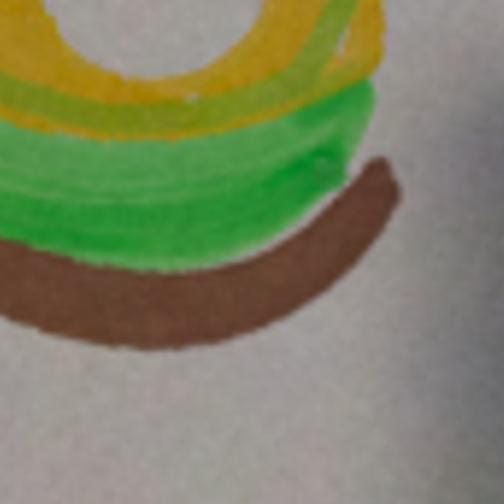

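move --target '[0.11264,0.34863,0.24178,0,0,0,-0.112,0,-0.09,0.225,-0.1,0,-0.08,0.235,-0.09,0,-0.08,0.235,-0.66,0.677,-0.01,-0.06,0.75,-0.93,0,0,0,0,0,0,-0.12,0,-0.09,0.225,-0.1,0,-0.08,0.235,-0.09,0,-0.08,0.235,-0.66,0.677,-0.01,-0.06,0.75,-0.93]' --speed 0.2

move --pt "0.0142 0 0 0 0 0 -0.112 0 -0.09 0.225 -0.1 0 -0.08 0.235 -0.09 0 -0.08 0.235 -0.66 0.677 -0.01 -0.06 0.75 -0.93 0 0 0 0 0 0 -0.12 0 -0.09 0.225 -0.1 0 -0.08 0.235 -0.09 0 -0.08 0.235 -0.66 0.677 -0.01 -0.06 0.75 -0.93" --pt "0.0142 0.00509 0.00654 0 0 0 -0.112 0 -0.09 0.225 -0.1 0 -0.08 0.235 -0.09 0 -0.08 0.235 -0.66 0.677 -0.01 -0.06 0.75 -0.93 0 0 0 0 0 0 -0.12 0 -0.09 0.225 -0.1 0 -0.08 0.235 -0.09 0 -0.08 0.235 -0.66 0.677 -0.01 -0.06 0.75 -0.93" --pt "0.0141 0.0079 0.01516 0 0 0 -0.112 0 -0.09 0.225 -0.1 0 -0.08 0.235 -0.09 0 -0.08 0.235 -0.66 0.677 -0.01 -0.06 0.75 -0.93 0 0 0 0 0 0 -0.12 0 -0.09 0.225 -0.1 0 -0.08 0.235 -0.09 0 -0.08 0.235 -0.66 0.677 -0.01 -0.06 0.75 -0.93" --pt "0.0142 -0.00767 -0.00484 0 0 0 -0.112 0 -0.09 0.225 -0.1 0 -0.08 0.235 -0.09 0 -0.08 0.235 -0.66 0.677 -0.01 -0.06 0.75 -0.93 0 0 0 0 0 0 -0.12 0 -0.09 0.225 -0.1 0 -0.08 0.235 -0.09 0 -0.08 0.235 -0.66 0.677 -0.01 -0.06 0.75 -0.93" --pt "0.0142 -0.01254 -0.00609 0 0 0 -0.112 0 -0.09 0.225 -0.1 0 -0.08 0.235 -0.09 0 -0.08 0.235 -0.66 0.677 -0.01 -0.06 0.75 -0.93 0 0 0 0 0 0 -0.12 0 -0.09 0.225 -0.1 0 -0.08 0.235 -0.09 0 -0.08 0.235 -0.66 0.677 -0.01 -0.06 0.75 -0.93" --pt "0.0141 0.00791 0.02019 0 0 0 -0.112 0 -0.09 0.225 -0.1 0 -0.08 0.235 -0.09 0 -0.08 0.235 -0.66 0.677 -0.01 -0.06 0.75 -0.93 0 0 0 0 0 0 -0.12 0 -0.09 0.225 -0.1 0 -0.08 0.235 -0.09 0 -0.08 0.235 -0.66 0.677 -0.01 -0.06 0.75 -0.93" --pt "0.0141 0.00706 0.02411 0 0 0 -0.112 0 -0.09 0.225 -0.1 0 -0.08 0.235 -0.09 0 -0.08 0.235 -0.66 0.677 -0.01 -0.06 0.75 -0.93 0 0 0 0 0 0 -0.12 0 -0.09 0.225 -0.1 0 -0.08 0.235 -0.09 0 -0.08 0.235 -0.66 0.677 -0.01 -0.06 0.75 -0.93" --pt "0.0142 -0.01655 -0.00622 0 0 0 -0.112 0 -0.09 0.225 -0.1 0 -0.08 0.235 -0.09 0 -0.08 0.235 -0.66 0.677 -0.01 -0.06 0.75 -0.93 0 0 0 0 0 0 -0.12 0 -0.09 0.225 -0.1 0 -0.08 0.235 -0.09 0 -0.08 0.235 -0.66 0.677 -0.01 -0.06 0.75 -0.93" --pt "0.0142 -0.01996 -0.00557 0 0 0 -0.112 0 -0.09 0.225 -0.1 0 -0.08 0.235 -0.09 0 -0.08 0.235 -0.66 0.677 -0.01 -0.06 0.75 -0.93 0 0 0 0 0 0 -0.12 0 -0.09 0.225 -0.1 0 -0.08 0.235 -0.09 0 -0.08 0.235 -0.66 0.677 -0.01 -0.06 0.75 -0.93" --pt "0.0141 0.00558 0.02725 0 0 0 -0.112 0 -0.09 0.225 -0.1 0 -0.08 0.235 -0.09 0 -0.08 0.235 -0.66 0.677 -0.01 -0.06 0.75 -0.93 0 0 0 0 0 0 -0.12 0 -0.09 0.225 -0.1 0 -0.08 0.235 -0.09 0 -0.08 0.235 -0.66 0.677 -0.01 -0.06 0.75 -0.93" --pt "0.0141 0.00371 0.02985 0 0 0 -0.112 0 -0.09 0.225 -0.1 0 -0.08 0.235 -0.09 0 -0.08 0.235 -0.66 0.677 -0.01 -0.06 0.75 -0.93 0 0 0 0 0 0 -0.12 0 -0.09 0.225 -0.1 0 -0.08 0.235 -0.09 0 -0.08 0.235 -0.66 0.677 -0.01 -0.06 0.75 -0.93" --pt "0.0142 -0.02295 -0.0044 0 0 0 -0.112 0 -0.09 0.225 -0.1 0 -0.08 0.235 -0.09 0 -0.08 0.235 -0.66 0.677 -0.01 -0.06 0.75 -0.93 0 0 0 0 0 0 -0.12 0 -0.09 0.225 -0.1 0 -0.08 0.235 -0.09 0 -0.08 0.235 -0.66 0.677 -0.01 -0.06 0.75 -0.93" --pt "0.0142 -0.02558 -0.00277 0 0 0 -0.112 0 -0.09 0.225 -0.1 0 -0.08 0.235 -0.09 0 -0.08 0.235 -0.66 0.677 -0.01 -0.06 0.75 -0.93 0 0 0 0 0 0 -0.12 0 -0.09 0.225 -0.1 0 -0.08 0.235 -0.09 0 -0.08 0.235 -0.66 0.677 -0.01 -0.06 0.75 -0.93" --pt "0.0141 0.00149 0.03201 0 0 0 -0.112 0 -0.09 0.225 -0.1 0 -0.08 0.235 -0.09 0 -0.08 0.235 -0.66 0.677 -0.01 -0.06 0.75 -0.93 0 0 0 0 0 0 -0.12 0 -0.09 0.225 -0.1 0 -0.08 0.235 -0.09 0 -0.08 0.235 -0.66 0.677 -0.01 -0.06 0.75 -0.93" --speed '[0.02,0.035,0.035,0.035,0.035,0.035,0.035,0.035,0.035,0.035,0.035,0.035,0.035,0.035]' --blend '[0,0.001,0.001,0.001,0.001,0.001,0.001,0.001,0.001,0.001,0.001,0.001,0.001,0]'

move --pt "0 -0.00264 0.00163 0 0 0 -0.112 0 -0.09 0.225 -0.1 0 -0.08 0.235 -0.09 0 -0.08 0.235 -0.66 0.677 -0.01 -0.06 0.75 -0.93 0 0 0 0 0 0 -0.12 0 -0.09 0.225 -0.1 0 -0.08 0.235 -0.09 0 -0.08 0.235 -0.66 0.677 -0.01 -0.06 0.75 -0.93" --pt "0.0002 -0.0293 -0.03262 0 0 0 -0.112 0 -0.09 0.225 -0.1 0 -0.08 0.235 -0.09 0 -0.08 0.235 -0.66 0.677 -0.01 -0.06 0.75 -0.93 0 0 0 0 0 0 -0.12 0 -0.09 0.225 -0.1 0 -0.08 0.235 -0.09 0 -0.08 0.235 -0.66 0.677 -0.01 -0.06 0.75 -0.93" --pt "0.0002 -0.03117 -0.03001 0 0 0 -0.112 0 -0.09 0.225 -0.1 0 -0.08 0.235 -0.09 0 -0.08 0.235 -0.66 0.677 -0.01 -0.06 0.75 -0.93 0 0 0 0 0 0 -0.12 0 -0.09 0.225 -0.1 0 -0.08 0.235 -0.09 0 -0.08 0.235 -0.66 0.677 -0.01 -0.06 0.75 -0.93" --pt "0 -0.00563 0.00281 0 0 0 -0.112 0 -0.09 0.225 -0.1 0 -0.08 0.235 -0.09 0 -0.08 0.235 -0.66 0.677 -0.01 -0.06 0.75 -0.93 0 0 0 0 0 0 -0.12 0 -0.09 0.225 -0.1 0 -0.08 0.235 -0.09 0 -0.08 0.235 -0.66 0.677 -0.01 -0.06 0.75 -0.93" --pt "0 -0.00902 0.00345 0 0 0 -0.112 0 -0.09 0.225 -0.1 0 -0.08 0.235 -0.09 0 -0.08 0.235 -0.66 0.677 -0.01 -0.06 0.75 -0.93 0 0 0 0 0 0 -0.12 0 -0.09 0.225 -0.1 0 -0.08 0.235 -0.09 0 -0.08 0.235 -0.66 0.677 -0.01 -0.06 0.75 -0.93" --pt "0.0002 -0.03263 -0.02688 0 0 0 -0.112 0 -0.09 0.225 -0.1 0 -0.08 0.235 -0.09 0 -0.08 0.235 -0.66 0.677 -0.01 -0.06 0.75 -0.93 0 0 0 0 0 0 -0.12 0 -0.09 0.225 -0.1 0 -0.08 0.235 -0.09 0 -0.08 0.235 -0.66 0.677 -0.01 -0.06 0.75 -0.93" --pt "0.0002 -0.03348 -0.02296 0 0 0 -0.112 0 -0.09 0.225 -0.1 0 -0.08 0.235 -0.09 0 -0.08 0.235 -0.66 0.677 -0.01 -0.06 0.75 -0.93 0 0 0 0 0 0 -0.12 0 -0.09 0.225 -0.1 0 -0.08 0.235 -0.09 0 -0.08 0.235 -0.66 0.677 -0.01 -0.06 0.75 -0.93" --pt "0 -0.01303 0.00332 0 0 0 -0.112 0 -0.09 0.225 -0.1 0 -0.08 0.235 -0.09 0 -0.08 0.235 -0.66 0.677 -0.01 -0.06 0.75 -0.93 0 0 0 0 0 0 -0.12 0 -0.09 0.225 -0.1 0 -0.08 0.235 -0.09 0 -0.08 0.235 -0.66 0.677 -0.01 -0.06 0.75 -0.93" --pt "0 -0.0179 0.00208 0 0 0 -0.112 0 -0.09 0.225 -0.1 0 -0.08 0.235 -0.09 0 -0.08 0.235 -0.66 0.677 -0.01 -0.06 0.75 -0.93 0 0 0 0 0 0 -0.12 0 -0.09 0.225 -0.1 0 -0.08 0.235 -0.09 0 -0.08 0.235 -0.66 0.677 -0.01 -0.06 0.75 -0.93" --pt "0.0002 -0.03347 -0.01792 0 0 0 -0.112 0 -0.09 0.225 -0.1 0 -0.08 0.235 -0.09 0 -0.08 0.235 -0.66 0.677 -0.01 -0.06 0.75 -0.93 0 0 0 0 0 0 -0.12 0 -0.09 0.225 -0.1 0 -0.08 0.235 -0.09 0 -0.08 0.235 -0.66 0.677 -0.01 -0.06 0.75 -0.93" --pt "0.0001 -0.03067 -0.0093 0 0 0 -0.112 0 -0.09 0.225 -0.1 0 -0.08 0.235 -0.09 0 -0.08 0.235 -0.66 0.677 -0.01 -0.06 0.75 -0.93 0 0 0 0 0 0 -0.12 0 -0.09 0.225 -0.1 0 -0.08 0.235 -0.09 0 -0.08 0.235 -0.66 0.677 -0.01 -0.06 0.75 -0.93" --pt "0.0001 -0.02558 -0.00276 0 0 0 -0.112 0 -0.09 0.225 -0.1 0 -0.08 0.235 -0.09 0 -0.08 0.235 -0.66 0.677 -0.01 -0.06 0.75 -0.93 0 0 0 0 0 0 -0.12 0 -0.09 0.225 -0.1 0 -0.08 0.235 -0.09 0 -0.08 0.235 -0.66 0.677 -0.01 -0.06 0.75 -0.93" --pt "0 -0.01825 0.00192 0 0 0 -0.112 0 -0.09 0.225 -0.1 0 -0.08 0.235 -0.09 0 -0.08 0.235 -0.66 0.677 -0.01 -0.06 0.75 -0.93 0 0 0 0 0 0 -0.12 0 -0.09 0.225 -0.1 0 -0.08 0.235 -0.09 0 -0.08 0.235 -0.66 0.677 -0.01 -0.06 0.75 -0.93" --pt "0 -0.00992 0.00352 0 0 0 -0.112 0 -0.09 0.225 -0.1 0 -0.08 0.235 -0.09 0 -0.08 0.235 -0.66 0.677 -0.01 -0.06 0.75 -0.93 0 0 0 0 0 0 -0.12 0 -0.09 0.225 -0.1 0 -0.08 0.235 -0.09 0 -0.08 0.235 -0.66 0.677 -0.01 -0.06 0.75 -0.93" --pt "0 -0.00219 0.00139 0 0 0 -0.112 0 -0.09 0.225 -0.1 0 -0.08 0.235 -0.09 0 -0.08 0.235 -0.66 0.677 -0.01 -0.06 0.75 -0.93 0 0 0 0 0 0 -0.12 0 -0.09 0.225 -0.1 0 -0.08 0.235 -0.09 0 -0.08 0.235 -0.66 0.677 -0.01 -0.06 0.75 -0.93" --speed 0.035 --blend '[0.001,0.001,0.001,0.001,0.001,0.001,0.001,0.001,0.001,0.001,0.001,0.001,0.002,0.002,0]'

move --pt "0 0.00576 -0.00522 0 0 0 -0.112 0 -0.09 0.225 -0.1 0 -0.08 0.235 -0.09 0 -0.08 0.235 -0.66 0.677 -0.01 -0.06 0.75 -0.93 0 0 0 0 0 0 -0.12 0 -0.09 0.225 -0.1 0 -0.08 0.235 -0.09 0 -0.08 0.235 -0.66 0.677 -0.01 -0.06 0.75 -0.93" --pt "0 0.00856 -0.01286 0 0 0 -0.112 0 -0.09 0.225 -0.1 0 -0.08 0.235 -0.09 0 -0.08 0.235 -0.66 0.677 -0.01 -0.06 0.75 -0.93 0 0 0 0 0 0 -0.12 0 -0.09 0.225 -0.1 0 -0.08 0.235 -0.09 0 -0.08 0.235 -0.66 0.677 -0.01 -0.06 0.75 -0.93" --pt "0 0.00795 -0.02151 0 0 0 -0.112 0 -0.09 0.225 -0.1 0 -0.08 0.235 -0.09 0 -0.08 0.235 -0.66 0.677 -0.01 -0.06 0.75 -0.93 0 0 0 0 0 0 -0.12 0 -0.09 0.225 -0.1 0 -0.08 0.235 -0.09 0 -0.08 0.235 -0.66 0.677 -0.01 -0.06 0.75 -0.93" --pt "0.0001 0.00396 -0.02974 0 0 0 -0.112 0 -0.09 0.225 -0.1 0 -0.08 0.235 -0.09 0 -0.08 0.235 -0.66 0.677 -0.01 -0.06 0.75 -0.93 0 0 0 0 0 0 -0.12 0 -0.09 0.225 -0.1 0 -0.08 0.235 -0.09 0 -0.08 0.235 -0.66 0.677 -0.01 -0.06 0.75 -0.93" --pt "0.0001 -0.00263 -0.03606 0 0 0 -0.112 0 -0.09 0.225 -0.1 0 -0.08 0.235 -0.09 0 -0.08 0.235 -0.66 0.677 -0.01 -0.06 0.75 -0.93 0 0 0 0 0 0 -0.12 0 -0.09 0.225 -0.1 0 -0.08 0.235 -0.09 0 -0.08 0.235 -0.66 0.677 -0.01 -0.06 0.75 -0.93" --pt "0.0002 -0.01074 -0.0393 0 0 0 -0.112 0 -0.09 0.225 -0.1 0 -0.08 0.235 -0.09 0 -0.08 0.235 -0.66 0.677 -0.01 -0.06 0.75 -0.93 0 0 0 0 0 0 -0.12 0 -0.09 0.225 -0.1 0 -0.08 0.235 -0.09 0 -0.08 0.235 -0.66 0.677 -0.01 -0.06 0.75 -0.93" --pt "0.0002 -0.01901 -0.03905 0 0 0 -0.112 0 -0.09 0.225 -0.1 0 -0.08 0.235 -0.09 0 -0.08 0.235 -0.66 0.677 -0.01 -0.06 0.75 -0.93 0 0 0 0 0 0 -0.12 0 -0.09 0.225 -0.1 0 -0.08 0.235 -0.09 0 -0.08 0.235 -0.66 0.677 -0.01 -0.06 0.75 -0.93" --pt "0.0002 -0.02588 -0.03528 0 0 0 -0.112 0 -0.09 0.225 -0.1 0 -0.08 0.235 -0.09 0 -0.08 0.235 -0.66 0.677 -0.01 -0.06 0.75 -0.93 0 0 0 0 0 0 -0.12 0 -0.09 0.225 -0.1 0 -0.08 0.235 -0.09 0 -0.08 0.235 -0.66 0.677 -0.01 -0.06 0.75 -0.93" --pt "0.0002 -0.03026 -0.02871 0 0 0 -0.112 0 -0.09 0.225 -0.1 0 -0.08 0.235 -0.09 0 -0.08 0.235 -0.66 0.677 -0.01 -0.06 0.75 -0.93 0 0 0 0 0 0 -0.12 0 -0.09 0.225 -0.1 0 -0.08 0.235 -0.09 0 -0.08 0.235 -0.66 0.677 -0.01 -0.06 0.75 -0.93" --pt "0.0002 -0.03138 -0.02039 0 0 0 -0.112 0 -0.09 0.225 -0.1 0 -0.08 0.235 -0.09 0 -0.08 0.235 -0.66 0.677 -0.01 -0.06 0.75 -0.93 0 0 0 0 0 0 -0.12 0 -0.09 0.225 -0.1 0 -0.08 0.235 -0.09 0 -0.08 0.235 -0.66 0.677 -0.01 -0.06 0.75 -0.93" --pt "0.0002 -0.02899 -0.01176 0 0 0 -0.112 0 -0.09 0.225 -0.1 0 -0.08 0.235 -0.09 0 -0.08 0.235 -0.66 0.677 -0.01 -0.06 0.75 -0.93 0 0 0 0 0 0 -0.12 0 -0.09 0.225 -0.1 0 -0.08 0.235 -0.09 0 -0.08 0.235 -0.66 0.677 -0.01 -0.06 0.75 -0.93" --pt "0.0001 -0.02496 -0.00577 0 0 0 -0.112 0 -0.09 0.225 -0.1 0 -0.08 0.235 -0.09 0 -0.08 0.235 -0.66 0.677 -0.01 -0.06 0.75 -0.93 0 0 0 0 0 0 -0.12 0 -0.09 0.225 -0.1 0 -0.08 0.235 -0.09 0 -0.08 0.235 -0.66 0.677 -0.01 -0.06 0.75 -0.93" --pt "0.0002 -0.02808 -0.01519 0 0 0 -0.112 0 -0.09 0.225 -0.1 0 -0.08 0.235 -0.09 0 -0.08 0.235 -0.66 0.677 -0.01 -0.06 0.75 -0.93 0 0 0 0 0 0 -0.12 0 -0.09 0.225 -0.1 0 -0.08 0.235 -0.09 0 -0.08 0.235 -0.66 0.677 -0.01 -0.06 0.75 -0.93" --pt "0.0001 -0.02095 -0.00604 0 0 0 -0.112 0 -0.09 0.225 -0.1 0 -0.08 0.235 -0.09 0 -0.08 0.235 -0.66 0.677 -0.01 -0.06 0.75 -0.93 0 0 0 0 0 0 -0.12 0 -0.09 0.225 -0.1 0 -0.08 0.235 -0.09 0 -0.08 0.235 -0.66 0.677 -0.01 -0.06 0.75 -0.93" --pt "0.0001 -0.01058 -0.00153 0 0 0 -0.112 0 -0.09 0.225 -0.1 0 -0.08 0.235 -0.09 0 -0.08 0.235 -0.66 0.677 -0.01 -0.06 0.75 -0.93 0 0 0 0 0 0 -0.12 0 -0.09 0.225 -0.1 0 -0.08 0.235 -0.09 0 -0.08 0.235 -0.66 0.677 -0.01 -0.06 0.75 -0.93" --speed 0.035 --blend '[0.002,0.002,0.002,0.002,0.002,0.002,0.002,0.002,0.002,0.002,0.002,0.001,0.001,0.002,0]'

move --pt "0 0.0113 -0.00039 0 0 0 -0.112 0 -0.09 0.225 -0.1 0 -0.08 0.235 -0.09 0 -0.08 0.235 -0.66 0.677 -0.01 -0.06 0.75 -0.93 0 0 0 0 0 0 -0.12 0 -0.09 0.225 -0.1 0 -0.08 0.235 -0.09 0 -0.08 0.235 -0.66 0.677 -0.01 -0.06 0.75 -0.93" --pt "0 0.01058 -0.00403 0 0 0 -0.112 0 -0.09 0.225 -0.1 0 -0.08 0.235 -0.09 0 -0.08 0.235 -0.66 0.677 -0.01 -0.06 0.75 -0.93 0 0 0 0 0 0 -0.12 0 -0.09 0.225 -0.1 0 -0.08 0.235 -0.09 0 -0.08 0.235 -0.66 0.677 -0.01 -0.06 0.75 -0.93" --pt "0 0.00111 -0.004 0 0 0 -0.112 0 -0.09 0.225 -0.1 0 -0.08 0.235 -0.09 0 -0.08 0.235 -0.66 0.677 -0.01 -0.06 0.75 -0.93 0 0 0 0 0 0 -0.12 0 -0.09 0.225 -0.1 0 -0.08 0.235 -0.09 0 -0.08 0.235 -0.66 0.677 -0.01 -0.06 0.75 -0.93" --pt "0.0001 -0.00913 -0.00969 0 0 0 -0.112 0 -0.09 0.225 -0.1 0 -0.08 0.235 -0.09 0 -0.08 0.235 -0.66 0.677 -0.01 -0.06 0.75 -0.93 0 0 0 0 0 0 -0.12 0 -0.09 0.225 -0.1 0 -0.08 0.235 -0.09 0 -0.08 0.235 -0.66 0.677 -0.01 -0.06 0.75 -0.93" --pt "0.0001 -0.0164 -0.01768 0 0 0 -0.112 0 -0.09 0.225 -0.1 0 -0.08 0.235 -0.09 0 -0.08 0.235 -0.66 0.677 -0.01 -0.06 0.75 -0.93 0 0 0 0 0 0 -0.12 0 -0.09 0.225 -0.1 0 -0.08 0.235 -0.09 0 -0.08 0.235 -0.66 0.677 -0.01 -0.06 0.75 -0.93" --pt "0.0001 -0.01207 -0.01685 0 0 0 -0.112 0 -0.09 0.225 -0.1 0 -0.08 0.235 -0.09 0 -0.08 0.235 -0.66 0.677 -0.01 -0.06 0.75 -0.93 0 0 0 0 0 0 -0.12 0 -0.09 0.225 -0.1 0 -0.08 0.235 -0.09 0 -0.08 0.235 -0.66 0.677 -0.01 -0.06 0.75 -0.93" --pt "0 -0.0038 -0.00963 0 0 0 -0.112 0 -0.09 0.225 -0.1 0 -0.08 0.235 -0.09 0 -0.08 0.235 -0.66 0.677 -0.01 -0.06 0.75 -0.93 0 0 0 0 0 0 -0.12 0 -0.09 0.225 -0.1 0 -0.08 0.235 -0.09 0 -0.08 0.235 -0.66 0.677 -0.01 -0.06 0.75 -0.93" --pt "0 0.00472 -0.00682 0 0 0 -0.112 0 -0.09 0.225 -0.1 0 -0.08 0.235 -0.09 0 -0.08 0.235 -0.66 0.677 -0.01 -0.06 0.75 -0.93 0 0 0 0 0 0 -0.12 0 -0.09 0.225 -0.1 0 -0.08 0.235 -0.09 0 -0.08 0.235 -0.66 0.677 -0.01 -0.06 0.75 -0.93" --pt "-0.02 0.00472 -0.00682 0 0 0 -0.112 0 -0.09 0.225 -0.1 0 -0.08 0.235 -0.09 0 -0.08 0.235 -0.66 0.677 -0.01 -0.06 0.75 -0.93 0 0 0 0 0 0 -0.12 0 -0.09 0.225 -0.1 0 -0.08 0.235 -0.09 0 -0.08 0.235 -0.66 0.677 -0.01 -0.06 0.75 -0.93" --speed 0.035 --blend '[0.001,0.001,0.002,0.002,0.001,0.001,0.002,0,0]'

move --target '[-0.1067,-0.342,-0.2668,0,0,0,-0.112,0,-0.09,0.225,-0.1,0,-0.08,0.235,-0.09,0,-0.08,0.235,-0.66,0.677,-0.01,-0.06,0.75,-0.93,0,0,0,0,0,0,-0.12,0,-0.09,0.225,-0.1,0,-0.08,0.235,-0.09,0,-0.08,0.235,-0.66,0.677,-0.01,-0.06,0.75,-0.93]' --speed 0.3 --cameras '["cam_above"]'

zoom_image --camera "cam_above" --region '[170, 255, 280, 335]'

Scene clock: 4972.90 s.
left_arm: end_effector_position=(+0.5999, -0.0259, +0.0582) hand_goal=(-0.112, +0.000, -0.090, +0.226, -0.100, +0.000, -0.080, +0.236, -0.090, +0.000, -0.080, +0.236, -0.660, +0.678, -0.010, -0.060) hand_measured=(-0.024, +0.000, -0.056, +0.240, -0.042, +0.000, -0.064, +0.240, -0.080, +0.004, -0.076, +0.236, -0.648, +0.676, +0.070, -0.022) hand_current_ma=(+401, -1, +129, +52, +255, +0, +59, +9, +38, +10, +9, +2, +41, -5, +458, +203) hand_state=(blocked, goal, blocked, goal, blocked, goal, goal, goal, goal, goal, goal, goal, goal, goal, blocked, blocked) hand_current_limit=0.75 hand_speed=-0.93 end_effector_quat_wxyz=(+0.249, +0.662, +0.253, -0.661) | right_arm: end_effector_position=(+0.4681, -0.3283, +0.1715) hand_goal=(-0.120, +0.000, -0.090, +0.226, -0.100, +0.000, -0.080, +0.236, -0.090, +0.000, -0.080, +0.236, -0.660, +0.678, -0.010, -0.060) hand_measured=(+0.006, -0.002, -0.060, +0.234, -0.032, -0.002, -0.058, +0.244, -0.072, +0.004, -0.074, +0.236, -0.644, +0.680, +0.062, -0.020) hand_current_ma=(+481, -1, +66, +10, +217, -1, +43, +10, +34, +4, +7, +1, +30, +2, +305, +144) hand_state=(blocked, goal, blocked, goal, blocked, goal, blocked, goal, goal, goal, goal, goal, goal, goal, blocked, blocked) hand_current_limit=0.75 hand_speed=-0.93 end_effector_quat_wxyz=(+0.661, -0.252, -0.661, -0.252)
Joint positions: left_arm=[3.116 -2.589 -1.137 -2.552 0.821 1.563] | right_arm=[-0.527 -0.975 1.611 -0.636 -1.329 4.713]
Joint torques (N m): left_arm=[-12.35 49.78 22.35 -3.4 -2.53 2.67] | right_arm=[-4.1 -27.36 -6.53 4.15 1.3 1.64]
Wrist force (N): left_arm=[0.5 1.0 0.1] | right_arm=[-0.9 -0.4 -0.5]
Wrist torque (N m): left_arm=[0.03 -0.27 -0.24] | right_arm=[-0.07 0.04 0.09]
Wrist force, peak (N): left_arm=[1.0 2.2 1.0] | right_arm=[-1.2 -0.5 -0.8]
Hand target: left_arm +0.5999, -0.0260, +0.0582; +0.249, +0.662, +0.253, -0.661 | right_arm +0.4681, -0.3283, +0.1715; +0.661, -0.252, -0.661, -0.252
Off the commanded pose: left_arm 0.000 m, 0 deg | right_arm 0.000 m, 0 deg.
move: done

Scene clock: 4978.37 s.
left_arm: end_effector_position=(+0.5861, -0.0393, +0.0496) hand_goal=(-0.112, +0.000, -0.090, +0.226, -0.100, +0.000, -0.080, +0.236, -0.090, +0.000, -0.080, +0.236, -0.660, +0.678, -0.010, -0.060) hand_measured=(-0.026, -0.006, -0.054, +0.240, -0.044, -0.006, -0.064, +0.240, -0.082, +0.000, -0.078, +0.236, -0.652, +0.676, +0.072, -0.022) hand_current_ma=(+394, -19, +138, +51, +248, -19, +59, +11, +31, +0, +8, +1, +30, -5, +462, +205) hand_state=(blocked, goal, blocked, goal, blocked, goal, goal, goal, goal, goal, goal, goal, goal, goal, blocked, blocked) hand_current_limit=0.75 hand_speed=-0.93 end_effector_quat_wxyz=(+0.249, +0.662, +0.253, -0.661) | right_arm: end_effector_position=(+0.4681, -0.3283, +0.1715) hand_goal=(-0.120, +0.000, -0.090, +0.226, -0.100, +0.000, -0.080, +0.236, -0.090, +0.000, -0.080, +0.236, -0.660, +0.678, -0.010, -0.060) hand_measured=(+0.006, -0.002, -0.060, +0.234, -0.032, -0.002, -0.058, +0.244, -0.072, +0.004, -0.074, +0.236, -0.644, +0.680, +0.062, -0.020) hand_current_ma=(+481, -1, +66, +10, +217, -1, +43, +10, +34, +4, +7, +1, +30, +2, +305, +144) hand_state=(blocked, goal, blocked, goal, blocked, goal, blocked, goal, goal, goal, goal, goal, goal, goal, blocked, blocked) hand_current_limit=0.75 hand_speed=-0.93 end_effector_quat_wxyz=(+0.661, -0.252, -0.661, -0.252)
Joint positions: left_arm=[3.096 -2.579 -1.185 -2.515 0.801 1.563] | right_arm=[-0.527 -0.975 1.611 -0.636 -1.329 4.713]
Joint torques (N m): left_arm=[-12.28 47.98 20.88 -3.21 -2.45 -2.56] | right_arm=[-3.76 -26.89 -6.88 4.33 1.18 1.58]
Wrist force (N): left_arm=[-2.1 0.5 -0.3] | right_arm=[-1.0 -0.1 -0.5]
Wrist torque (N m): left_arm=[-0.02 -0.19 -0.15] | right_arm=[-0.04 0.05 0.09]
Wrist force, peak (N): left_arm=[-3.5 0.5 -0.8] | right_arm=[-1.4 -0.6 -0.5]
Hand target: left_arm +0.5861, -0.0394, +0.0496; +0.249, +0.662, +0.253, -0.661 | right_arm +0.4681, -0.3283, +0.1715; +0.661, -0.252, -0.661, -0.252
Off the commanded pose: left_arm 0.000 m, 0 deg | right_arm 0.000 m, 0 deg.
move: done; blend cut to 0.0009 m at target 12, 0.0009 m at target 13

Scene clock: 4982.97 s.
left_arm: end_effector_position=(+0.5846, -0.0389, +0.0496) hand_goal=(-0.112, +0.000, -0.090, +0.226, -0.100, +0.000, -0.080, +0.236, -0.090, +0.000, -0.080, +0.236, -0.660, +0.678, -0.010, -0.060) hand_measured=(-0.026, -0.006, -0.054, +0.240, -0.044, -0.006, -0.064, +0.240, -0.082, +0.000, -0.078, +0.236, -0.652, +0.676, +0.072, -0.022) hand_current_ma=(+393, -19, +139, +51, +248, -19, +59, +11, +31, +0, +8, +1, +30, -5, +462, +205) hand_state=(blocked, goal, blocked, goal, blocked, goal, goal, goal, goal, goal, goal, goal, goal, goal, blocked, blocked) hand_current_limit=0.75 hand_speed=-0.93 end_effector_quat_wxyz=(+0.249, +0.662, +0.253, -0.661) | right_arm: end_effector_position=(+0.4681, -0.3283, +0.1715) hand_goal=(-0.120, +0.000, -0.090, +0.226, -0.100, +0.000, -0.080, +0.236, -0.090, +0.000, -0.080, +0.236, -0.660, +0.678, -0.010, -0.060) hand_measured=(+0.006, -0.002, -0.060, +0.234, -0.032, -0.002, -0.058, +0.244, -0.072, +0.004, -0.074, +0.236, -0.644, +0.680, +0.062, -0.020) hand_current_ma=(+481, -1, +66, +10, +217, -1, +43, +10, +34, +4, +7, +1, +30, +2, +305, +144) hand_state=(blocked, goal, blocked, goal, blocked, goal, blocked, goal, goal, goal, goal, goal, goal, goal, blocked, blocked) hand_current_limit=0.75 hand_speed=-0.93 end_effector_quat_wxyz=(+0.661, -0.252, -0.661, -0.252)
Joint positions: left_arm=[3.096 -2.576 -1.192 -2.511 0.801 1.563] | right_arm=[-0.527 -0.975 1.611 -0.636 -1.329 4.713]
Joint torques (N m): left_arm=[-12.49 47.78 21.09 -3.14 -2.6 0.56] | right_arm=[-3.18 -27.49 -7.24 4.31 1.18 1.57]
Wrist force (N): left_arm=[-1.9 0.4 0.1] | right_arm=[-0.7 -0.5 -0.3]
Wrist torque (N m): left_arm=[0.02 -0.26 -0.12] | right_arm=[-0.10 0.01 0.10]
Wrist force, peak (N): left_arm=[-2.6 1.9 0.2] | right_arm=[-1.2 -0.3 -0.9]
Hand target: left_arm +0.5846, -0.0389, +0.0496; +0.249, +0.662, +0.253, -0.661 | right_arm +0.4681, -0.3283, +0.1715; +0.661, -0.252, -0.661, -0.252
Off the commanded pose: left_arm 0.000 m, 0 deg | right_arm 0.000 m, 0 deg.
move: done; blend cut to 0.0009 m at target 1

Scene clock: 4985.60 s.
left_arm: end_effector_position=(+0.5811, -0.0335, +0.0496) hand_goal=(-0.112, +0.000, -0.090, +0.226, -0.100, +0.000, -0.080, +0.236, -0.090, +0.000, -0.080, +0.236, -0.660, +0.678, -0.010, -0.060) hand_measured=(-0.026, -0.006, -0.054, +0.240, -0.044, -0.006, -0.064, +0.240, -0.082, +0.000, -0.078, +0.236, -0.650, +0.676, +0.072, -0.022) hand_current_ma=(+393, -19, +140, +51, +247, -19, +59, +11, +28, +1, +6, +1, +31, -5, +462, +205) hand_state=(blocked, goal, blocked, goal, blocked, goal, goal, goal, goal, goal, goal, goal, goal, goal, blocked, blocked) hand_current_limit=0.75 hand_speed=-0.93 end_effector_quat_wxyz=(+0.249, +0.662, +0.253, -0.661) | right_arm: end_effector_position=(+0.4681, -0.3283, +0.1715) hand_goal=(-0.120, +0.000, -0.090, +0.226, -0.100, +0.000, -0.080, +0.236, -0.090, +0.000, -0.080, +0.236, -0.660, +0.678, -0.010, -0.060) hand_measured=(+0.006, -0.002, -0.060, +0.234, -0.032, -0.002, -0.058, +0.244, -0.072, +0.004, -0.074, +0.236, -0.644, +0.680, +0.062, -0.020) hand_current_ma=(+481, -1, +66, +10, +217, -1, +43, +10, +34, +4, +7, +1, +30, +2, +305, +144) hand_state=(blocked, goal, blocked, goal, blocked, goal, blocked, goal, goal, goal, goal, goal, goal, goal, blocked, blocked) hand_current_limit=0.75 hand_speed=-0.93 end_effector_quat_wxyz=(+0.661, -0.252, -0.661, -0.252)
Joint positions: left_arm=[3.104 -2.566 -1.213 -2.5 0.809 1.563] | right_arm=[-0.527 -0.975 1.611 -0.636 -1.329 4.713]
Joint torques (N m): left_arm=[-12.68 47.04 21.89 -3.1 -2.69 -1.91] | right_arm=[-3.25 -26.92 -7.77 4.19 1.25 1.57]
Wrist force (N): left_arm=[-1.7 0.4 -0.2] | right_arm=[-0.8 -0.2 -0.2]
Wrist torque (N m): left_arm=[-0.01 -0.24 -0.15] | right_arm=[-0.07 0.01 0.10]
Wrist force, peak (N): left_arm=[-2.7 1.8 0.2] | right_arm=[-1.3 -0.3 -0.7]
Hand target: left_arm +0.5811, -0.0336, +0.0496; +0.249, +0.662, +0.253, -0.661 | right_arm +0.4681, -0.3283, +0.1715; +0.661, -0.252, -0.661, -0.252
Off the commanded pose: left_arm 0.000 m, 0 deg | right_arm 0.000 m, 0 deg.
move: done

Scene clock: 4987.73 s.
left_arm: end_effector_position=(+0.5860, -0.0330, +0.0615) hand_goal=(-0.112, +0.000, -0.090, +0.226, -0.100, +0.000, -0.080, +0.236, -0.090, +0.000, -0.080, +0.236, -0.660, +0.678, -0.010, -0.060) hand_measured=(-0.026, +0.000, -0.054, +0.240, -0.044, -0.002, -0.064, +0.240, -0.082, +0.004, -0.078, +0.236, -0.648, +0.676, +0.072, -0.022) hand_current_ma=(+393, -1, +140, +51, +247, -3, +59, +11, +27, +12, +6, +1, +41, -5, +462, +205) hand_state=(blocked, goal, blocked, goal, blocked, goal, goal, goal, goal, goal, goal, goal, goal, goal, blocked, blocked) hand_current_limit=0.75 hand_speed=-0.93 end_effector_quat_wxyz=(+0.249, +0.662, +0.253, -0.661) | right_arm: end_effector_position=(+0.4681, -0.3283, +0.1715) hand_goal=(-0.120, +0.000, -0.090, +0.226, -0.100, +0.000, -0.080, +0.236, -0.090, +0.000, -0.080, +0.236, -0.660, +0.678, -0.010, -0.060) hand_measured=(+0.006, -0.002, -0.060, +0.234, -0.032, -0.002, -0.058, +0.244, -0.072, +0.004, -0.074, +0.236, -0.644, +0.680, +0.062, -0.020) hand_current_ma=(+481, -1, +66, +10, +217, -1, +43, +10, +34, +4, +7, +1, +30, +2, +305, +144) hand_state=(blocked, goal, blocked, goal, blocked, goal, blocked, goal, goal, goal, goal, goal, goal, goal, blocked, blocked) hand_current_limit=0.75 hand_speed=-0.93 end_effector_quat_wxyz=(+0.661, -0.252, -0.661, -0.252)
Joint positions: left_arm=[3.105 -2.559 -1.191 -2.529 0.81 1.563] | right_arm=[-0.527 -0.975 1.611 -0.636 -1.329 4.713]
Joint torques (N m): left_arm=[-11.79 65.54 21.62 -3.25 -2.42 -2.03] | right_arm=[-3.14 -27.39 -7.06 4.22 1.17 1.6]
Wrist force (N): left_arm=[0.6 0.9 0.2] | right_arm=[-0.7 -0.7 -0.5]
Wrist torque (N m): left_arm=[0.00 -0.30 -0.24] | right_arm=[-0.11 0.01 0.10]
Wrist force, peak (N): left_arm=[-2.7 2.0 0.1] | right_arm=[-1.1 -0.4 -0.7]
Hand target: left_arm +0.5860, -0.0330, +0.0616; +0.249, +0.662, +0.253, -0.661 | right_arm +0.4681, -0.3283, +0.1715; +0.661, -0.252, -0.661, -0.252
Off the commanded pose: left_arm 0.000 m, 0 deg | right_arm 0.000 m, 0 deg.
move: done

Scene clock: 4989.20 s.
left_arm: end_effector_position=(+0.5696, +0.2262, +0.1270) hand_goal=(-0.112, +0.000, -0.090, +0.226, -0.100, +0.000, -0.080, +0.236, -0.090, +0.000, -0.080, +0.236, -0.660, +0.678, -0.010, -0.060) hand_measured=(-0.026, +0.000, -0.054, +0.240, -0.044, +0.000, -0.064, +0.240, -0.082, +0.004, -0.078, +0.236, -0.648, +0.676, +0.072, -0.022) hand_current_ma=(+393, -1, +140, +51, +247, -2, +59, +11, +27, +13, +6, +1, +41, -5, +462, +205) hand_state=(blocked, goal, blocked, goal, blocked, goal, goal, goal, goal, goal, goal, goal, goal, goal, blocked, blocked) hand_current_limit=0.75 hand_speed=-0.93 end_effector_quat_wxyz=(+0.249, +0.662, +0.253, -0.661) | right_arm: end_effector_position=(+0.4681, -0.3283, +0.1715) hand_goal=(-0.120, +0.000, -0.090, +0.226, -0.100, +0.000, -0.080, +0.236, -0.090, +0.000, -0.080, +0.236, -0.660, +0.678, -0.010, -0.060) hand_measured=(+0.006, -0.002, -0.060, +0.234, -0.032, -0.002, -0.058, +0.244, -0.072, +0.004, -0.074, +0.236, -0.644, +0.680, +0.062, -0.020) hand_current_ma=(+481, -1, +66, +10, +217, -1, +43, +10, +34, +4, +7, +1, +30, +2, +305, +144) hand_state=(blocked, goal, blocked, goal, blocked, goal, blocked, goal, goal, goal, goal, goal, goal, goal, blocked, blocked) hand_current_limit=0.75 hand_speed=-0.93 end_effector_quat_wxyz=(+0.661, -0.252, -0.661, -0.252)
Joint positions: left_arm=[3.497 -2.413 -1.288 -2.58 1.202 1.565] | right_arm=[-0.527 -0.975 1.611 -0.636 -1.329 4.713]
Joint torques (N m): left_arm=[15.71 62.33 22.1 -4 2.33 2.88] | right_arm=[-3.4 -26.73 -7.25 4.23 1.24 1.5]
Wrist force (N): left_arm=[0.9 0.9 0.4] | right_arm=[-0.9 -0.6 -0.4]
Wrist torque (N m): left_arm=[-0.01 -0.32 -0.28] | right_arm=[-0.10 0.03 0.08]
Wrist force, peak (N): left_arm=[1.1 2.3 1.5] | right_arm=[-0.9 -0.6 -0.8]
Hand target: left_arm +0.5696, +0.2264, +0.1270; +0.249, +0.662, +0.253, -0.661 | right_arm +0.4681, -0.3283, +0.1715; +0.661, -0.252, -0.661, -0.252
Off the commanded pose: left_arm 0.000 m, 0 deg | right_arm 0.000 m, 0 deg.
move: done
Images, in order (width x height): cam_above 504x504.

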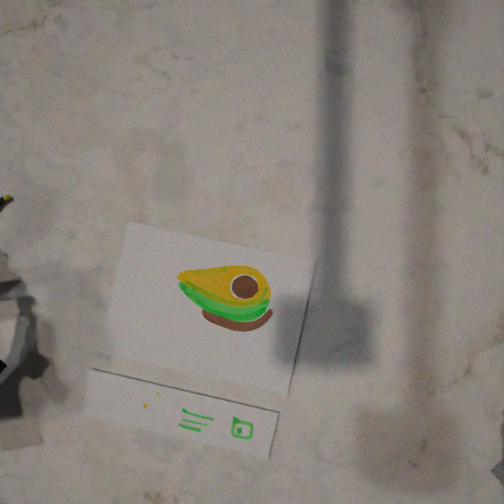

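Scaled by 4.582 from the camera's 504x504 image, which has a finer 720x720 frame.

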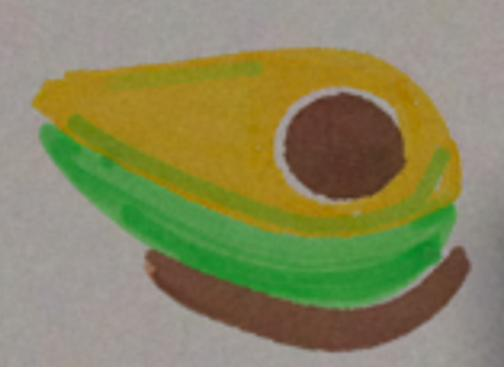

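execute_actions --actions '[]' --cameras '["cam_above", "cam_high"]'

show_instructions

Scene clock: 5024.53 s.
left_arm: end_effector_position=(+0.5696, +0.2264, +0.1270) hand_goal=(-0.112, +0.000, -0.090, +0.226, -0.100, +0.000, -0.080, +0.236, -0.090, +0.000, -0.080, +0.236, -0.660, +0.678, -0.010, -0.060) hand_measured=(-0.026, +0.000, -0.054, +0.240, -0.044, +0.000, -0.064, +0.240, -0.082, +0.004, -0.078, +0.236, -0.648, +0.676, +0.072, -0.022) hand_current_ma=(+393, -1, +140, +51, +247, -2, +59, +11, +27, +13, +6, +1, +41, -5, +462, +205) hand_state=(blocked, goal, blocked, goal, blocked, goal, goal, goal, goal, goal, goal, goal, goal, goal, blocked, blocked) hand_current_limit=0.75 hand_speed=-0.93 end_effector_quat_wxyz=(+0.249, +0.662, +0.253, -0.661) | right_arm: end_effector_position=(+0.4681, -0.3283, +0.1715) hand_goal=(-0.120, +0.000, -0.090, +0.226, -0.100, +0.000, -0.080, +0.236, -0.090, +0.000, -0.080, +0.236, -0.660, +0.678, -0.010, -0.060) hand_measured=(+0.006, -0.002, -0.060, +0.234, -0.032, -0.002, -0.058, +0.244, -0.072, +0.004, -0.074, +0.236, -0.644, +0.680, +0.062, -0.020) hand_current_ma=(+481, -1, +66, +10, +217, -1, +43, +10, +34, +4, +7, +1, +30, +2, +305, +144) hand_state=(blocked, goal, blocked, goal, blocked, goal, blocked, goal, goal, goal, goal, goal, goal, goal, blocked, blocked) hand_current_limit=0.75 hand_speed=-0.93 end_effector_quat_wxyz=(+0.661, -0.252, -0.661, -0.252)
Joint positions: left_arm=[3.497 -2.413 -1.288 -2.58 1.202 1.565] | right_arm=[-0.527 -0.975 1.611 -0.636 -1.329 4.713]
Joint velocities: within noise
Joint torques (N m): left_arm=[15.79 62.03 21.83 -3.88 2.3 2.69] | right_arm=[-3.02 -27.06 -6.94 4.23 1.16 1.6]
Motor temperatures (°C): left_arm=[30 33 29 36 38 39] | right_arm=[30 32 29 34 39 37]
Wrist force (N): left_arm=[1.1 0.8 0.5] | right_arm=[-0.8 -0.3 -0.5]
Wrist torque (N m): left_arm=[-0.01 -0.34 -0.26] | right_arm=[-0.06 0.03 0.10]
Wrist force, peak (N): left_arm=[1.1 1.2 0.2] | right_arm=[-1.3 -0.5 -0.4]
Hand target: left_arm +0.5696, +0.2264, +0.1270; +0.249, +0.662, +0.253, -0.661 | right_arm +0.4681, -0.3283, +0.1715; +0.661, -0.252, -0.661, -0.252
Off the commanded pose: left_arm 0.000 m, 0 deg | right_arm 0.000 m, 0 deg.
Images, in order (width x height): cam_high 504x504, cam_above 504x504.

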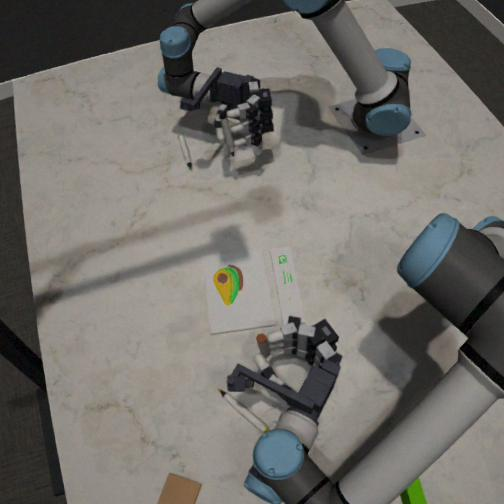

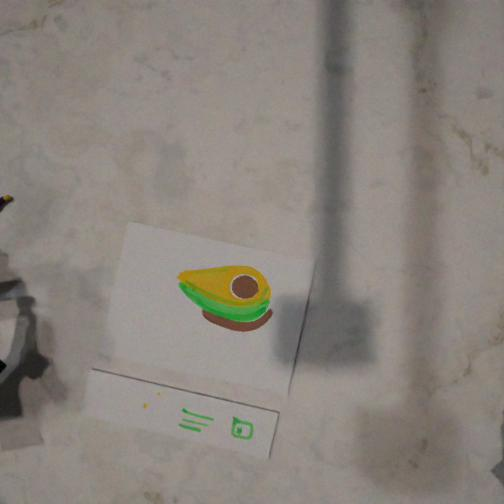

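Reference images for this scene: drawing.

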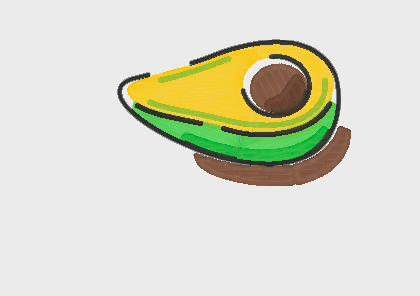

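move --target '[0,0,0,0,0,0,-0.112,0,-0.09,0.225,-0.1,0,-0.08,0.235,-0.09,0,-0.08,0.235,-0.66,0.677,-0.01,-0.06,0.75,-0.93,-0.0858,0.2841,0.3306,0,0,0,-0.12,0,-0.09,0.225,-0.1,0,-0.08,0.235,-0.09,0,-0.08,0.235,-0.66,0.677,-0.01,-0.06,0.75,-0.93]' --speed 0.15 --cameras '["cam_high", "cam_low", "cam_above", "cam_right_wrist"]'

Scene clock: 5046.13 s.
left_arm: end_effector_position=(+0.5696, +0.2264, +0.1270) hand_goal=(-0.112, +0.000, -0.090, +0.226, -0.100, +0.000, -0.080, +0.236, -0.090, +0.000, -0.080, +0.236, -0.660, +0.678, -0.010, -0.060) hand_measured=(-0.026, +0.000, -0.054, +0.240, -0.044, +0.000, -0.064, +0.240, -0.082, +0.004, -0.078, +0.236, -0.648, +0.676, +0.072, -0.022) hand_current_ma=(+393, -1, +140, +51, +247, -2, +59, +11, +27, +13, +6, +1, +41, -5, +462, +205) hand_state=(blocked, goal, blocked, goal, blocked, goal, goal, goal, goal, goal, goal, goal, goal, goal, blocked, blocked) hand_current_limit=0.75 hand_speed=-0.93 end_effector_quat_wxyz=(+0.249, +0.662, +0.253, -0.661) | right_arm: end_effector_position=(+0.4337, -0.0692, +0.1199) hand_goal=(-0.120, +0.000, -0.090, +0.226, -0.100, +0.000, -0.080, +0.236, -0.090, +0.000, -0.080, +0.236, -0.660, +0.678, -0.010, -0.060) hand_measured=(+0.006, -0.002, -0.060, +0.234, -0.032, -0.002, -0.058, +0.244, -0.074, +0.004, -0.074, +0.236, -0.644, +0.680, +0.062, -0.020) hand_current_ma=(+481, -1, +66, +10, +216, -1, +43, +10, +33, +4, +7, +1, +30, +2, +305, +144) hand_state=(blocked, goal, blocked, goal, blocked, goal, blocked, goal, goal, goal, goal, goal, goal, goal, blocked, blocked) hand_current_limit=0.75 hand_speed=-0.93 end_effector_quat_wxyz=(+0.661, -0.252, -0.661, -0.252)
Joint positions: left_arm=[3.497 -2.413 -1.288 -2.58 1.202 1.565] | right_arm=[-0.071 -0.966 1.77 -0.804 -0.872 4.713]
Joint torques (N m): left_arm=[15.46 61.44 21.57 -3.84 2.27 2.68] | right_arm=[7.74 -24.64 -20.24 -0.85 1.64 1.66]
Wrist force (N): left_arm=[1.0 0.8 0.3] | right_arm=[-0.9 -0.2 -0.5]
Wrist torque (N m): left_arm=[-0.01 -0.34 -0.27] | right_arm=[-0.05 0.01 0.07]
Wrist force, peak (N): left_arm=[1.0 1.3 0.4] | right_arm=[-0.7 -0.7 -1.4]
Hand target: left_arm +0.5696, +0.2264, +0.1270; +0.249, +0.662, +0.253, -0.661 | right_arm +0.4337, -0.0691, +0.1199; +0.661, -0.252, -0.661, -0.252
Off the commanded pose: left_arm 0.000 m, 0 deg | right_arm 0.000 m, 0 deg.
move: done
Images, in order (width x height): cam_high 504x504, cam_low 504x504, cam_above 504x504, cam_right_wrist 672x504.

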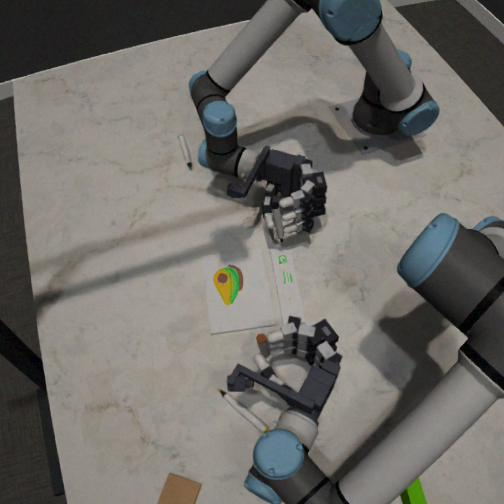

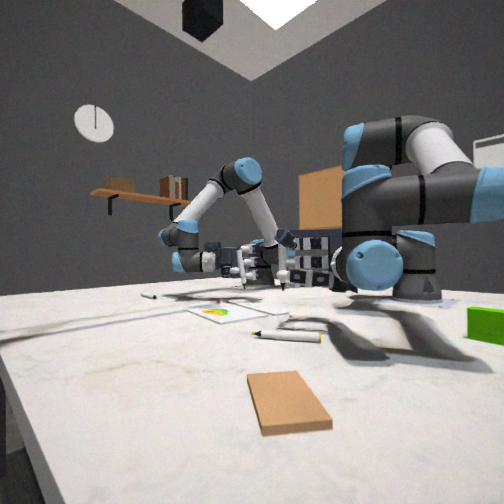

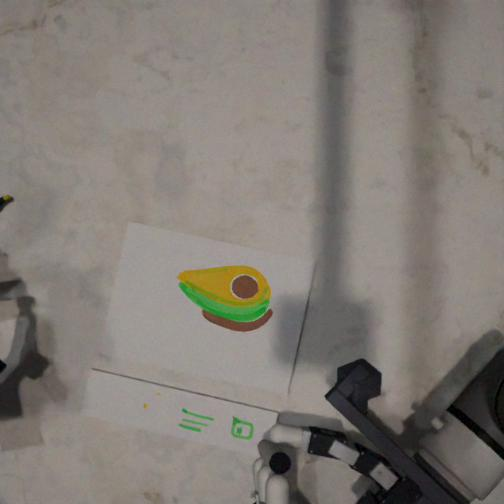

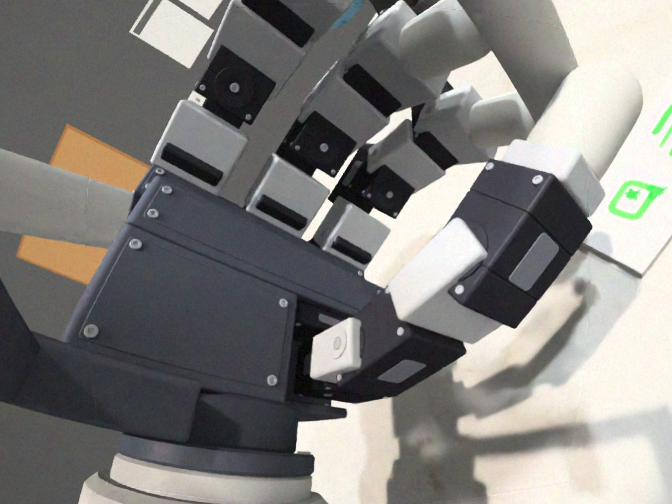

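zoom_image --camera "cam_low" --region '[160, 230, 320, 330]'

zoom_image --camera "cam_above" --region '[160, 360, 320, 504]'

zoom_image --camera "cam_high" --region '[200, 160, 340, 300]'

Scaled by 3.150 from the camera's 504x504 image, which has a finer 720x720 frame.

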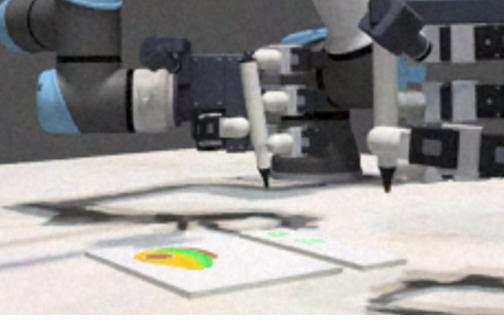

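Scaled by 3.150 from the camera's 504x504 image, which has a finer 720x720 frame.

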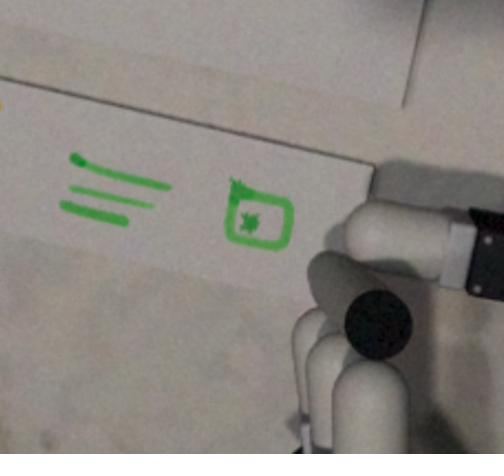

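Scaled by 3.600 from the camera's 504x504 image, which has a finer 720x720 frame.

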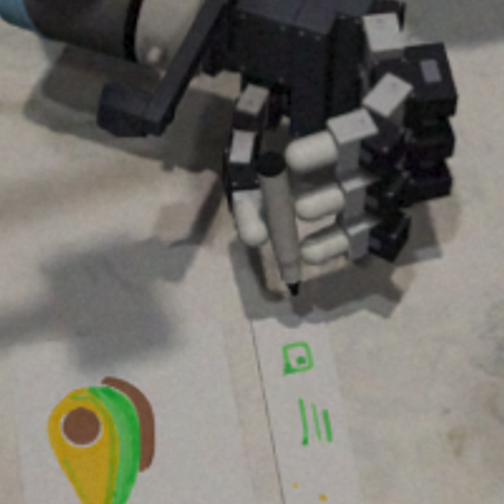

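move --target '[0,0,0,0,0,0,-0.112,0,-0.09,0.225,-0.1,0,-0.08,0.235,-0.09,0,-0.08,0.235,-0.66,0.677,-0.01,-0.06,0.75,-0.93,-0.0417,0,0,0,0,0,-0.12,0,-0.09,0.225,-0.1,0,-0.08,0.235,-0.09,0,-0.08,0.235,-0.66,0.677,-0.01,-0.06,0.75,-0.93]' --speed 0.08

move --target '[0,0,0,0,0,0,-0.112,0,-0.09,0.225,-0.1,0,-0.08,0.235,-0.09,0,-0.08,0.235,-0.66,0.677,-0.01,-0.06,0.75,-0.93,-0.0667,0,0,0,0,0,-0.12,0,-0.09,0.225,-0.1,0,-0.08,0.235,-0.09,0,-0.08,0.235,-0.66,0.677,-0.01,-0.06,0.75,-0.93]' --speed 0.005 --stop_force 3 --cameras '["cam_above", "cam_low"]'

Scene clock: 5073.87 s.
left_arm: end_effector_position=(+0.5696, +0.2264, +0.1270) hand_goal=(-0.112, +0.000, -0.090, +0.226, -0.100, +0.000, -0.080, +0.236, -0.090, +0.000, -0.080, +0.236, -0.660, +0.678, -0.010, -0.060) hand_measured=(-0.026, +0.000, -0.054, +0.240, -0.044, +0.000, -0.064, +0.240, -0.082, +0.004, -0.078, +0.236, -0.648, +0.676, +0.072, -0.022) hand_current_ma=(+393, -1, +140, +51, +247, -2, +59, +11, +27, +13, +6, +1, +41, -5, +462, +205) hand_state=(blocked, goal, blocked, goal, blocked, goal, goal, goal, goal, goal, goal, goal, goal, goal, blocked, blocked) hand_current_limit=0.75 hand_speed=-0.93 end_effector_quat_wxyz=(+0.249, +0.662, +0.253, -0.661) | right_arm: end_effector_position=(+0.4336, -0.0691, +0.0950) hand_goal=(-0.120, +0.000, -0.090, +0.226, -0.100, +0.000, -0.080, +0.236, -0.090, +0.000, -0.080, +0.236, -0.660, +0.678, -0.010, -0.060) hand_measured=(+0.006, -0.002, -0.060, +0.234, -0.032, -0.002, -0.058, +0.244, -0.074, +0.004, -0.074, +0.236, -0.644, +0.680, +0.062, -0.020) hand_current_ma=(+481, -1, +66, +10, +216, -1, +43, +10, +33, +4, +7, +1, +31, +2, +305, +144) hand_state=(blocked, goal, blocked, goal, blocked, goal, blocked, goal, goal, goal, goal, goal, goal, goal, blocked, blocked) hand_current_limit=0.75 hand_speed=-0.93 end_effector_quat_wxyz=(+0.661, -0.252, -0.661, -0.252)
Joint positions: left_arm=[3.497 -2.413 -1.288 -2.58 1.202 1.565] | right_arm=[-0.07 -0.922 1.779 -0.857 -0.872 4.713]
Joint torques (N m): left_arm=[15.82 60.81 21.71 -3.92 2.46 2.78] | right_arm=[0.12 -25.32 -4.36 -0.71 -1.02 1]
Wrist force (N): left_arm=[1.1 1.1 0.3] | right_arm=[-0.7 0.0 -0.3]
Wrist torque (N m): left_arm=[0.03 -0.35 -0.26] | right_arm=[-0.04 0.00 0.09]
Wrist force, peak (N): left_arm=[1.1 1.0 0.5] | right_arm=[-1.3 0.0 -0.4]
Hand target: left_arm +0.5696, +0.2264, +0.1270; +0.249, +0.662, +0.253, -0.661 | right_arm +0.4336, -0.0691, +0.0949; +0.661, -0.252, -0.661, -0.252
Off the commanded pose: left_arm 0.000 m, 0 deg | right_arm 0.000 m, 0 deg.
move: done

Scene clock: 5079.40 s.
left_arm: end_effector_position=(+0.5696, +0.2264, +0.1270) hand_goal=(-0.112, +0.000, -0.090, +0.226, -0.100, +0.000, -0.080, +0.236, -0.090, +0.000, -0.080, +0.236, -0.660, +0.678, -0.010, -0.060) hand_measured=(-0.026, +0.000, -0.054, +0.240, -0.044, +0.000, -0.064, +0.240, -0.082, +0.004, -0.078, +0.236, -0.648, +0.676, +0.072, -0.022) hand_current_ma=(+393, -1, +140, +51, +247, -2, +59, +11, +27, +13, +6, +1, +41, -5, +462, +205) hand_state=(blocked, goal, blocked, goal, blocked, goal, goal, goal, goal, goal, goal, goal, goal, goal, blocked, blocked) hand_current_limit=0.75 hand_speed=-0.93 end_effector_quat_wxyz=(+0.249, +0.662, +0.253, -0.661) | right_arm: end_effector_position=(+0.4336, -0.0691, +0.0726) hand_goal=(-0.120, +0.000, -0.090, +0.226, -0.100, +0.000, -0.080, +0.236, -0.090, +0.000, -0.080, +0.236, -0.660, +0.678, -0.010, -0.060) hand_measured=(+0.006, -0.006, -0.060, +0.234, -0.032, -0.006, -0.058, +0.244, -0.074, +0.002, -0.074, +0.236, -0.646, +0.680, +0.062, -0.020) hand_current_ma=(+481, -7, +66, +10, +212, -7, +43, +10, +30, +1, +7, +1, +27, +1, +306, +144) hand_state=(blocked, goal, blocked, goal, blocked, goal, blocked, goal, goal, goal, goal, goal, goal, goal, blocked, blocked) hand_current_limit=0.75 hand_speed=-0.93 end_effector_quat_wxyz=(+0.661, -0.252, -0.661, -0.252)
Joint positions: left_arm=[3.497 -2.413 -1.288 -2.58 1.202 1.565] | right_arm=[-0.071 -0.88 1.783 -0.903 -0.872 4.713]
Joint torques (N m): left_arm=[15.35 60.2 21.95 -3.89 2.34 2.69] | right_arm=[-3.52 -49.95 -10.71 3.73 -1.34 0.72]
Wrist force (N): left_arm=[0.9 1.1 0.4] | right_arm=[1.6 0.0 -0.6]
Wrist torque (N m): left_arm=[0.01 -0.32 -0.28] | right_arm=[-0.04 -0.05 -0.03]
Wrist force, peak (N): left_arm=[1.2 1.0 0.6] | right_arm=[3.0 -0.1 -0.5]
Hand target: left_arm +0.5696, +0.2264, +0.1270; +0.249, +0.662, +0.253, -0.661 | right_arm +0.4336, -0.0691, +0.0726; +0.661, -0.252, -0.661, -0.252 (not the last commanded pose)
Off the commanded pose: left_arm 0.000 m, 0 deg | right_arm 0.018 m, 0 deg.
move: contact (right_arm)
Images, in order (width x height): cam_low 504x504, cam_above 504x504.

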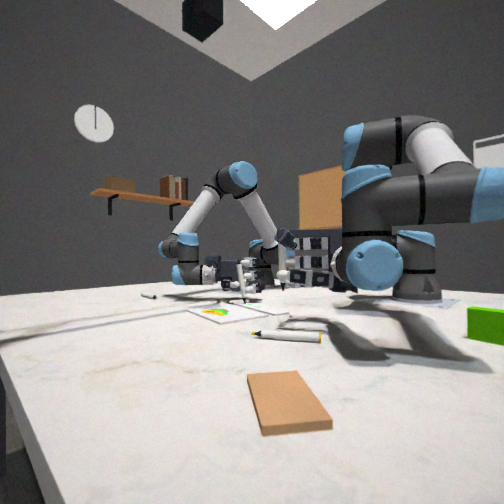

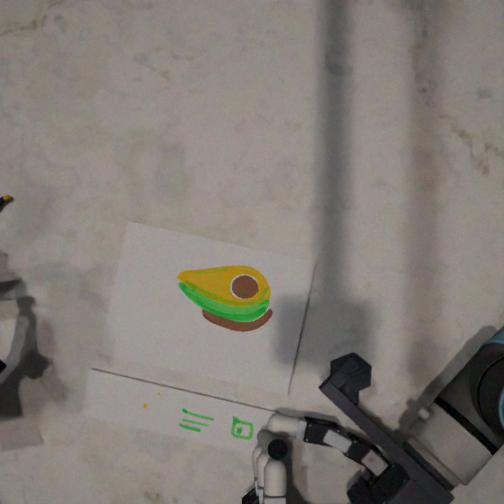

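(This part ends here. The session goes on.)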